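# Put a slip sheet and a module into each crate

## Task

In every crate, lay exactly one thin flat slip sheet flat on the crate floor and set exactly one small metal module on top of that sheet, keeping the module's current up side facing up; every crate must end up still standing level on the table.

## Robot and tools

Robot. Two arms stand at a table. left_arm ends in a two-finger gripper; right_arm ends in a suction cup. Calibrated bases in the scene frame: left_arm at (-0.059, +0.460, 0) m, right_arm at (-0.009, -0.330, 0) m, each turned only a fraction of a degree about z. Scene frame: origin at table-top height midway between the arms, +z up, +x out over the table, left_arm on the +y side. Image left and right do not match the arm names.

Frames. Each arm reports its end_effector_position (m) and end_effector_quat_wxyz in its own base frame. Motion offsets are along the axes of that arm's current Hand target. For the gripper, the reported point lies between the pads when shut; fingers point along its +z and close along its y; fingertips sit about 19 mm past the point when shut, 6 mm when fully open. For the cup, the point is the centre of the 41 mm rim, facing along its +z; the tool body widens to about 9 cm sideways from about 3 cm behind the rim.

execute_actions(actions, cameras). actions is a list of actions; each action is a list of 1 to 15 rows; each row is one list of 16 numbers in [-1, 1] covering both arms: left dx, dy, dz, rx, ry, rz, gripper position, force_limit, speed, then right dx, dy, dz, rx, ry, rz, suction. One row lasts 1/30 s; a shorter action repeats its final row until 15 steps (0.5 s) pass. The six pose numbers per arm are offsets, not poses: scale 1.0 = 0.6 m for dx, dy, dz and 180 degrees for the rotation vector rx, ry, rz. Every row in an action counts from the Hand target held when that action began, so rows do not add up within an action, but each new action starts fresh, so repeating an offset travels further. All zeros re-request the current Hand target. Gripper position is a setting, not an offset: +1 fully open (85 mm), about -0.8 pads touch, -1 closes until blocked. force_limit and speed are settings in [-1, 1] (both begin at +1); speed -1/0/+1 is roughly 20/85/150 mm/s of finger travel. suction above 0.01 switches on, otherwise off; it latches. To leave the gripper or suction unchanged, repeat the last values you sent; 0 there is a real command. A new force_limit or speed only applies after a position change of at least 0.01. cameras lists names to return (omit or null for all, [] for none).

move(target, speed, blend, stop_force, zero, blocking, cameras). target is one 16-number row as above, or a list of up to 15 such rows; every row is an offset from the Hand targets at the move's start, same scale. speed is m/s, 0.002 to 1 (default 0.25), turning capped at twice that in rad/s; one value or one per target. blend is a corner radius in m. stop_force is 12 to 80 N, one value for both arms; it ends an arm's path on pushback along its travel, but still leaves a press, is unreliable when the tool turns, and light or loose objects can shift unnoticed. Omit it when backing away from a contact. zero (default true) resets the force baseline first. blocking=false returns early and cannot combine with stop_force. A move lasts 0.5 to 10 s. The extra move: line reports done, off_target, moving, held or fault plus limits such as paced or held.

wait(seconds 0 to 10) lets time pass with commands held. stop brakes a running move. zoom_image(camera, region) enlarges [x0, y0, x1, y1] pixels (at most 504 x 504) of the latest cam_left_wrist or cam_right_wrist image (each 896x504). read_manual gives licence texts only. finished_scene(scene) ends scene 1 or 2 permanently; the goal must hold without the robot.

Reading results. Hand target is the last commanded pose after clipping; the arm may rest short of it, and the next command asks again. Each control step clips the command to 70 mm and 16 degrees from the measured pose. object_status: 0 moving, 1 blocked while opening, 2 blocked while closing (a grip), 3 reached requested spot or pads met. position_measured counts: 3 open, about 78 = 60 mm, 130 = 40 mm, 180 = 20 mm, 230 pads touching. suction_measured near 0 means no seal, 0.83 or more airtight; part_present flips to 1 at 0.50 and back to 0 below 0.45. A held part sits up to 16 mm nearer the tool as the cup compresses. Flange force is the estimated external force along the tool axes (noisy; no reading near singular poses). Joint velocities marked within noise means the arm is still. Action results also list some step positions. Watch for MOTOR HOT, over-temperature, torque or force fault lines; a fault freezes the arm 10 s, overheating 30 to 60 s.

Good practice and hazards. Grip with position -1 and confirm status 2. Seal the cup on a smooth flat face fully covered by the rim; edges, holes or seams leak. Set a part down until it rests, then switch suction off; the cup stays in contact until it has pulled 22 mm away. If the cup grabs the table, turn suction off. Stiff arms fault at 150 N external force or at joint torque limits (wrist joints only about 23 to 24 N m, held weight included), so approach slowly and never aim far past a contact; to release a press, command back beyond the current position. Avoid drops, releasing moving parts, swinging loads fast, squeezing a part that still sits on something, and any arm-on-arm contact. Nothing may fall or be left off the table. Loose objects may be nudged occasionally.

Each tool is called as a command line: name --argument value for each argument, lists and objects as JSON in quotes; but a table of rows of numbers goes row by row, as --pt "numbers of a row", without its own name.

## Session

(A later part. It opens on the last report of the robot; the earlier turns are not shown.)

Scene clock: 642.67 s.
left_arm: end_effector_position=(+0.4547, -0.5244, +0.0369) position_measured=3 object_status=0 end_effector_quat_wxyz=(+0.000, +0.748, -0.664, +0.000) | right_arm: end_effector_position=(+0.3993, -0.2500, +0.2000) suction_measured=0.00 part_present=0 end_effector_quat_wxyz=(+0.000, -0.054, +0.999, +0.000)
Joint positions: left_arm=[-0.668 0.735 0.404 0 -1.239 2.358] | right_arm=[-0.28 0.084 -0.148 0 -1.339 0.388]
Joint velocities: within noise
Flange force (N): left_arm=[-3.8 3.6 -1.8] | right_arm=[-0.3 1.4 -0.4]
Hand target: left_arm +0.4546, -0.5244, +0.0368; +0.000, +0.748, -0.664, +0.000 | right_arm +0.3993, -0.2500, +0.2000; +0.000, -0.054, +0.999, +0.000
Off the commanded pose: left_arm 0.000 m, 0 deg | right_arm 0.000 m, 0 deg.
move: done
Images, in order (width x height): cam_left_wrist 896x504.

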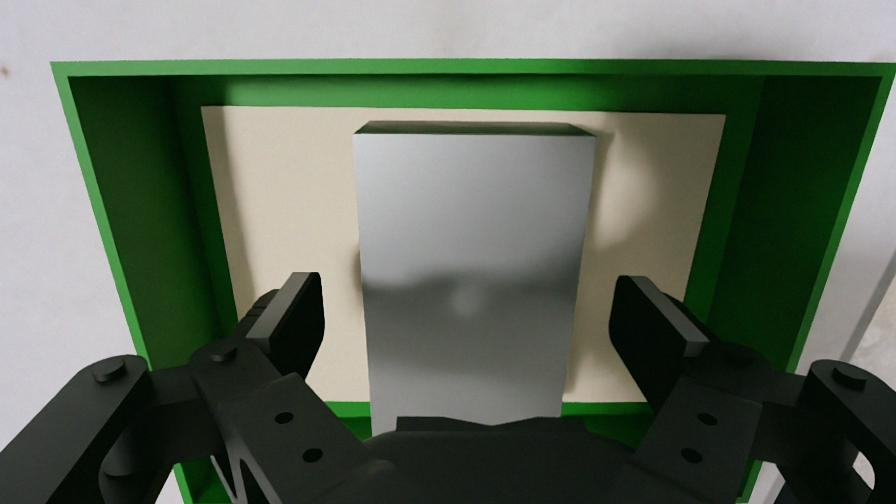

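move --pt "0 0 -0.06 0 0 0 1 -0.6 -0.6 0 0 0 0 0 0 0" --pt "0 0 -0.3 0 0 0 1 -0.6 -0.6 0 0 0 0 0 0 0" --speed '[0.1,0.25]' --blend '[0.02,0]' --cameras '["cam_left_wrist"]'

zoom_image --camera "cam_left_wrist" --region '[240, 60, 680, 460]'

Scene clock: 646.53 s.
left_arm: end_effector_position=(+0.4546, -0.5243, +0.2168) position_measured=3 object_status=3 end_effector_quat_wxyz=(+0.000, +0.748, -0.664, +0.000) | right_arm: end_effector_position=(+0.3993, -0.2500, +0.2000) suction_measured=0.00 part_present=0 end_effector_quat_wxyz=(+0.000, -0.054, +0.999, +0.000)
Joint positions: left_arm=[-0.668 0.662 0.711 0 -1.619 2.358] | right_arm=[-0.28 0.084 -0.148 0 -1.339 0.388]
Joint velocities: within noise
Flange force (N): left_arm=[-5.3 4.4 0.6] | right_arm=[-0.4 1.3 -0.1]
Hand target: left_arm +0.4546, -0.5244, +0.2168; +0.000, +0.748, -0.664, +0.000 | right_arm +0.3993, -0.2500, +0.2000; +0.000, -0.054, +0.999, +0.000
Off the commanded pose: left_arm 0.000 m, 0 deg | right_arm 0.000 m, 0 deg.
move: done; blend cut to 0.018 m at target 1
Images, in order (width x height): cam_left_wrist 896x504.

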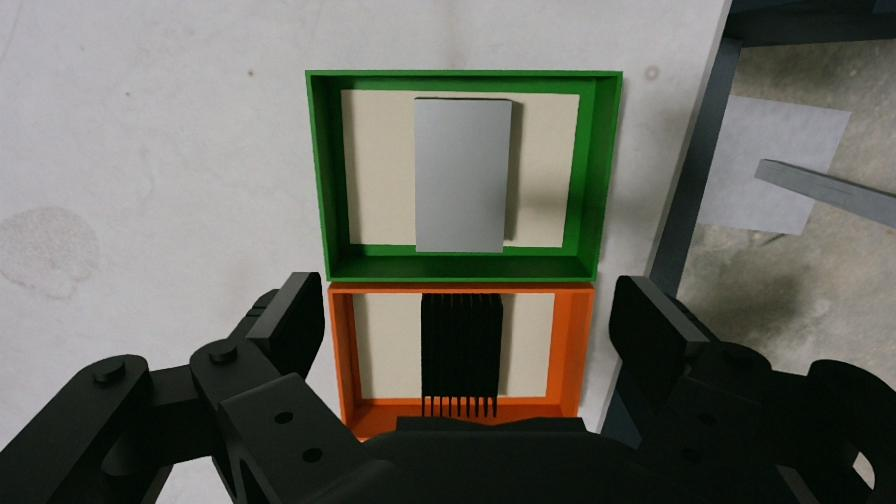

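Scaled by 1.145.

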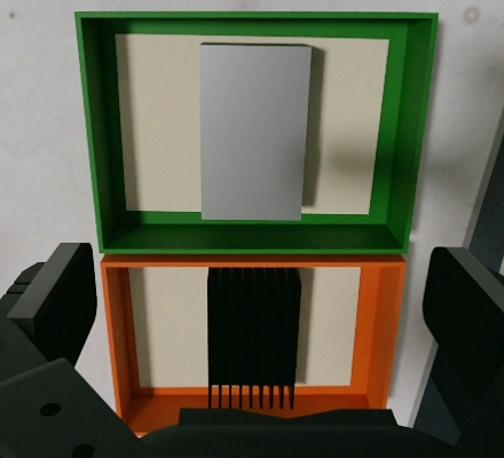

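move --target '[-0.2,0,0,0,0,0,1,-0.6,-0.6,0,0,0,0,0,0,0]' --speed 0.3 --cameras '["cam_left_wrist"]'

zoom_image --camera "cam_left_wrist" --region '[280, 60, 660, 360]'

Scene clock: 656.27 s.
left_arm: end_effector_position=(+0.4403, -0.4053, +0.2168) position_measured=3 object_status=3 end_effector_quat_wxyz=(+0.000, +0.748, -0.664, +0.000) | right_arm: end_effector_position=(+0.3993, -0.2500, +0.2000) suction_measured=0.00 part_present=0 end_effector_quat_wxyz=(+0.000, -0.054, +0.999, +0.000)
Joint positions: left_arm=[-0.525 0.389 0.307 0 -1.489 2.215] | right_arm=[-0.28 0.084 -0.148 0 -1.339 0.388]
Joint velocities: within noise
Flange force (N): left_arm=[-2.5 3.2 -0.2] | right_arm=[0.5 2.0 0.1]
Hand target: left_arm +0.4403, -0.4052, +0.2168; +0.000, +0.748, -0.664, +0.000 | right_arm +0.3993, -0.2500, +0.2000; +0.000, -0.054, +0.999, +0.000
Off the commanded pose: left_arm 0.000 m, 0 deg | right_arm 0.000 m, 0 deg.
move: done
Images, in order (width x height): cam_left_wrist 896x504.

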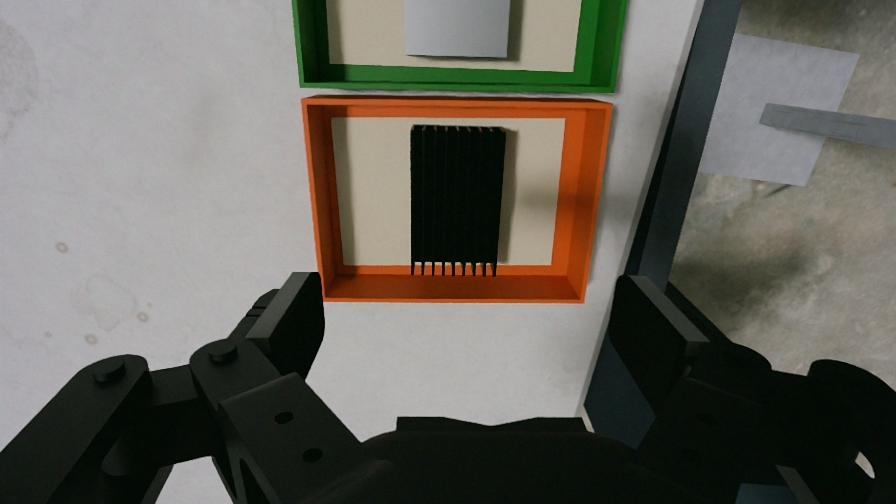

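Scaled by 1.326.

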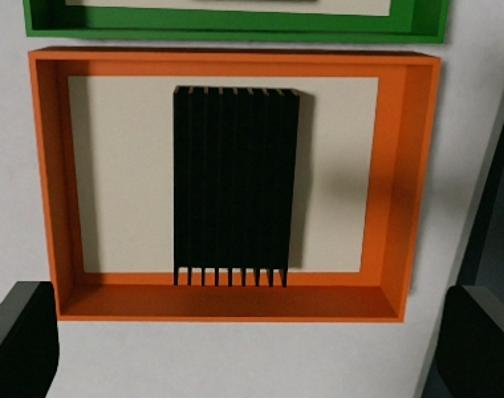

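finished_scene --scene 1

The scene is finished: the task was done.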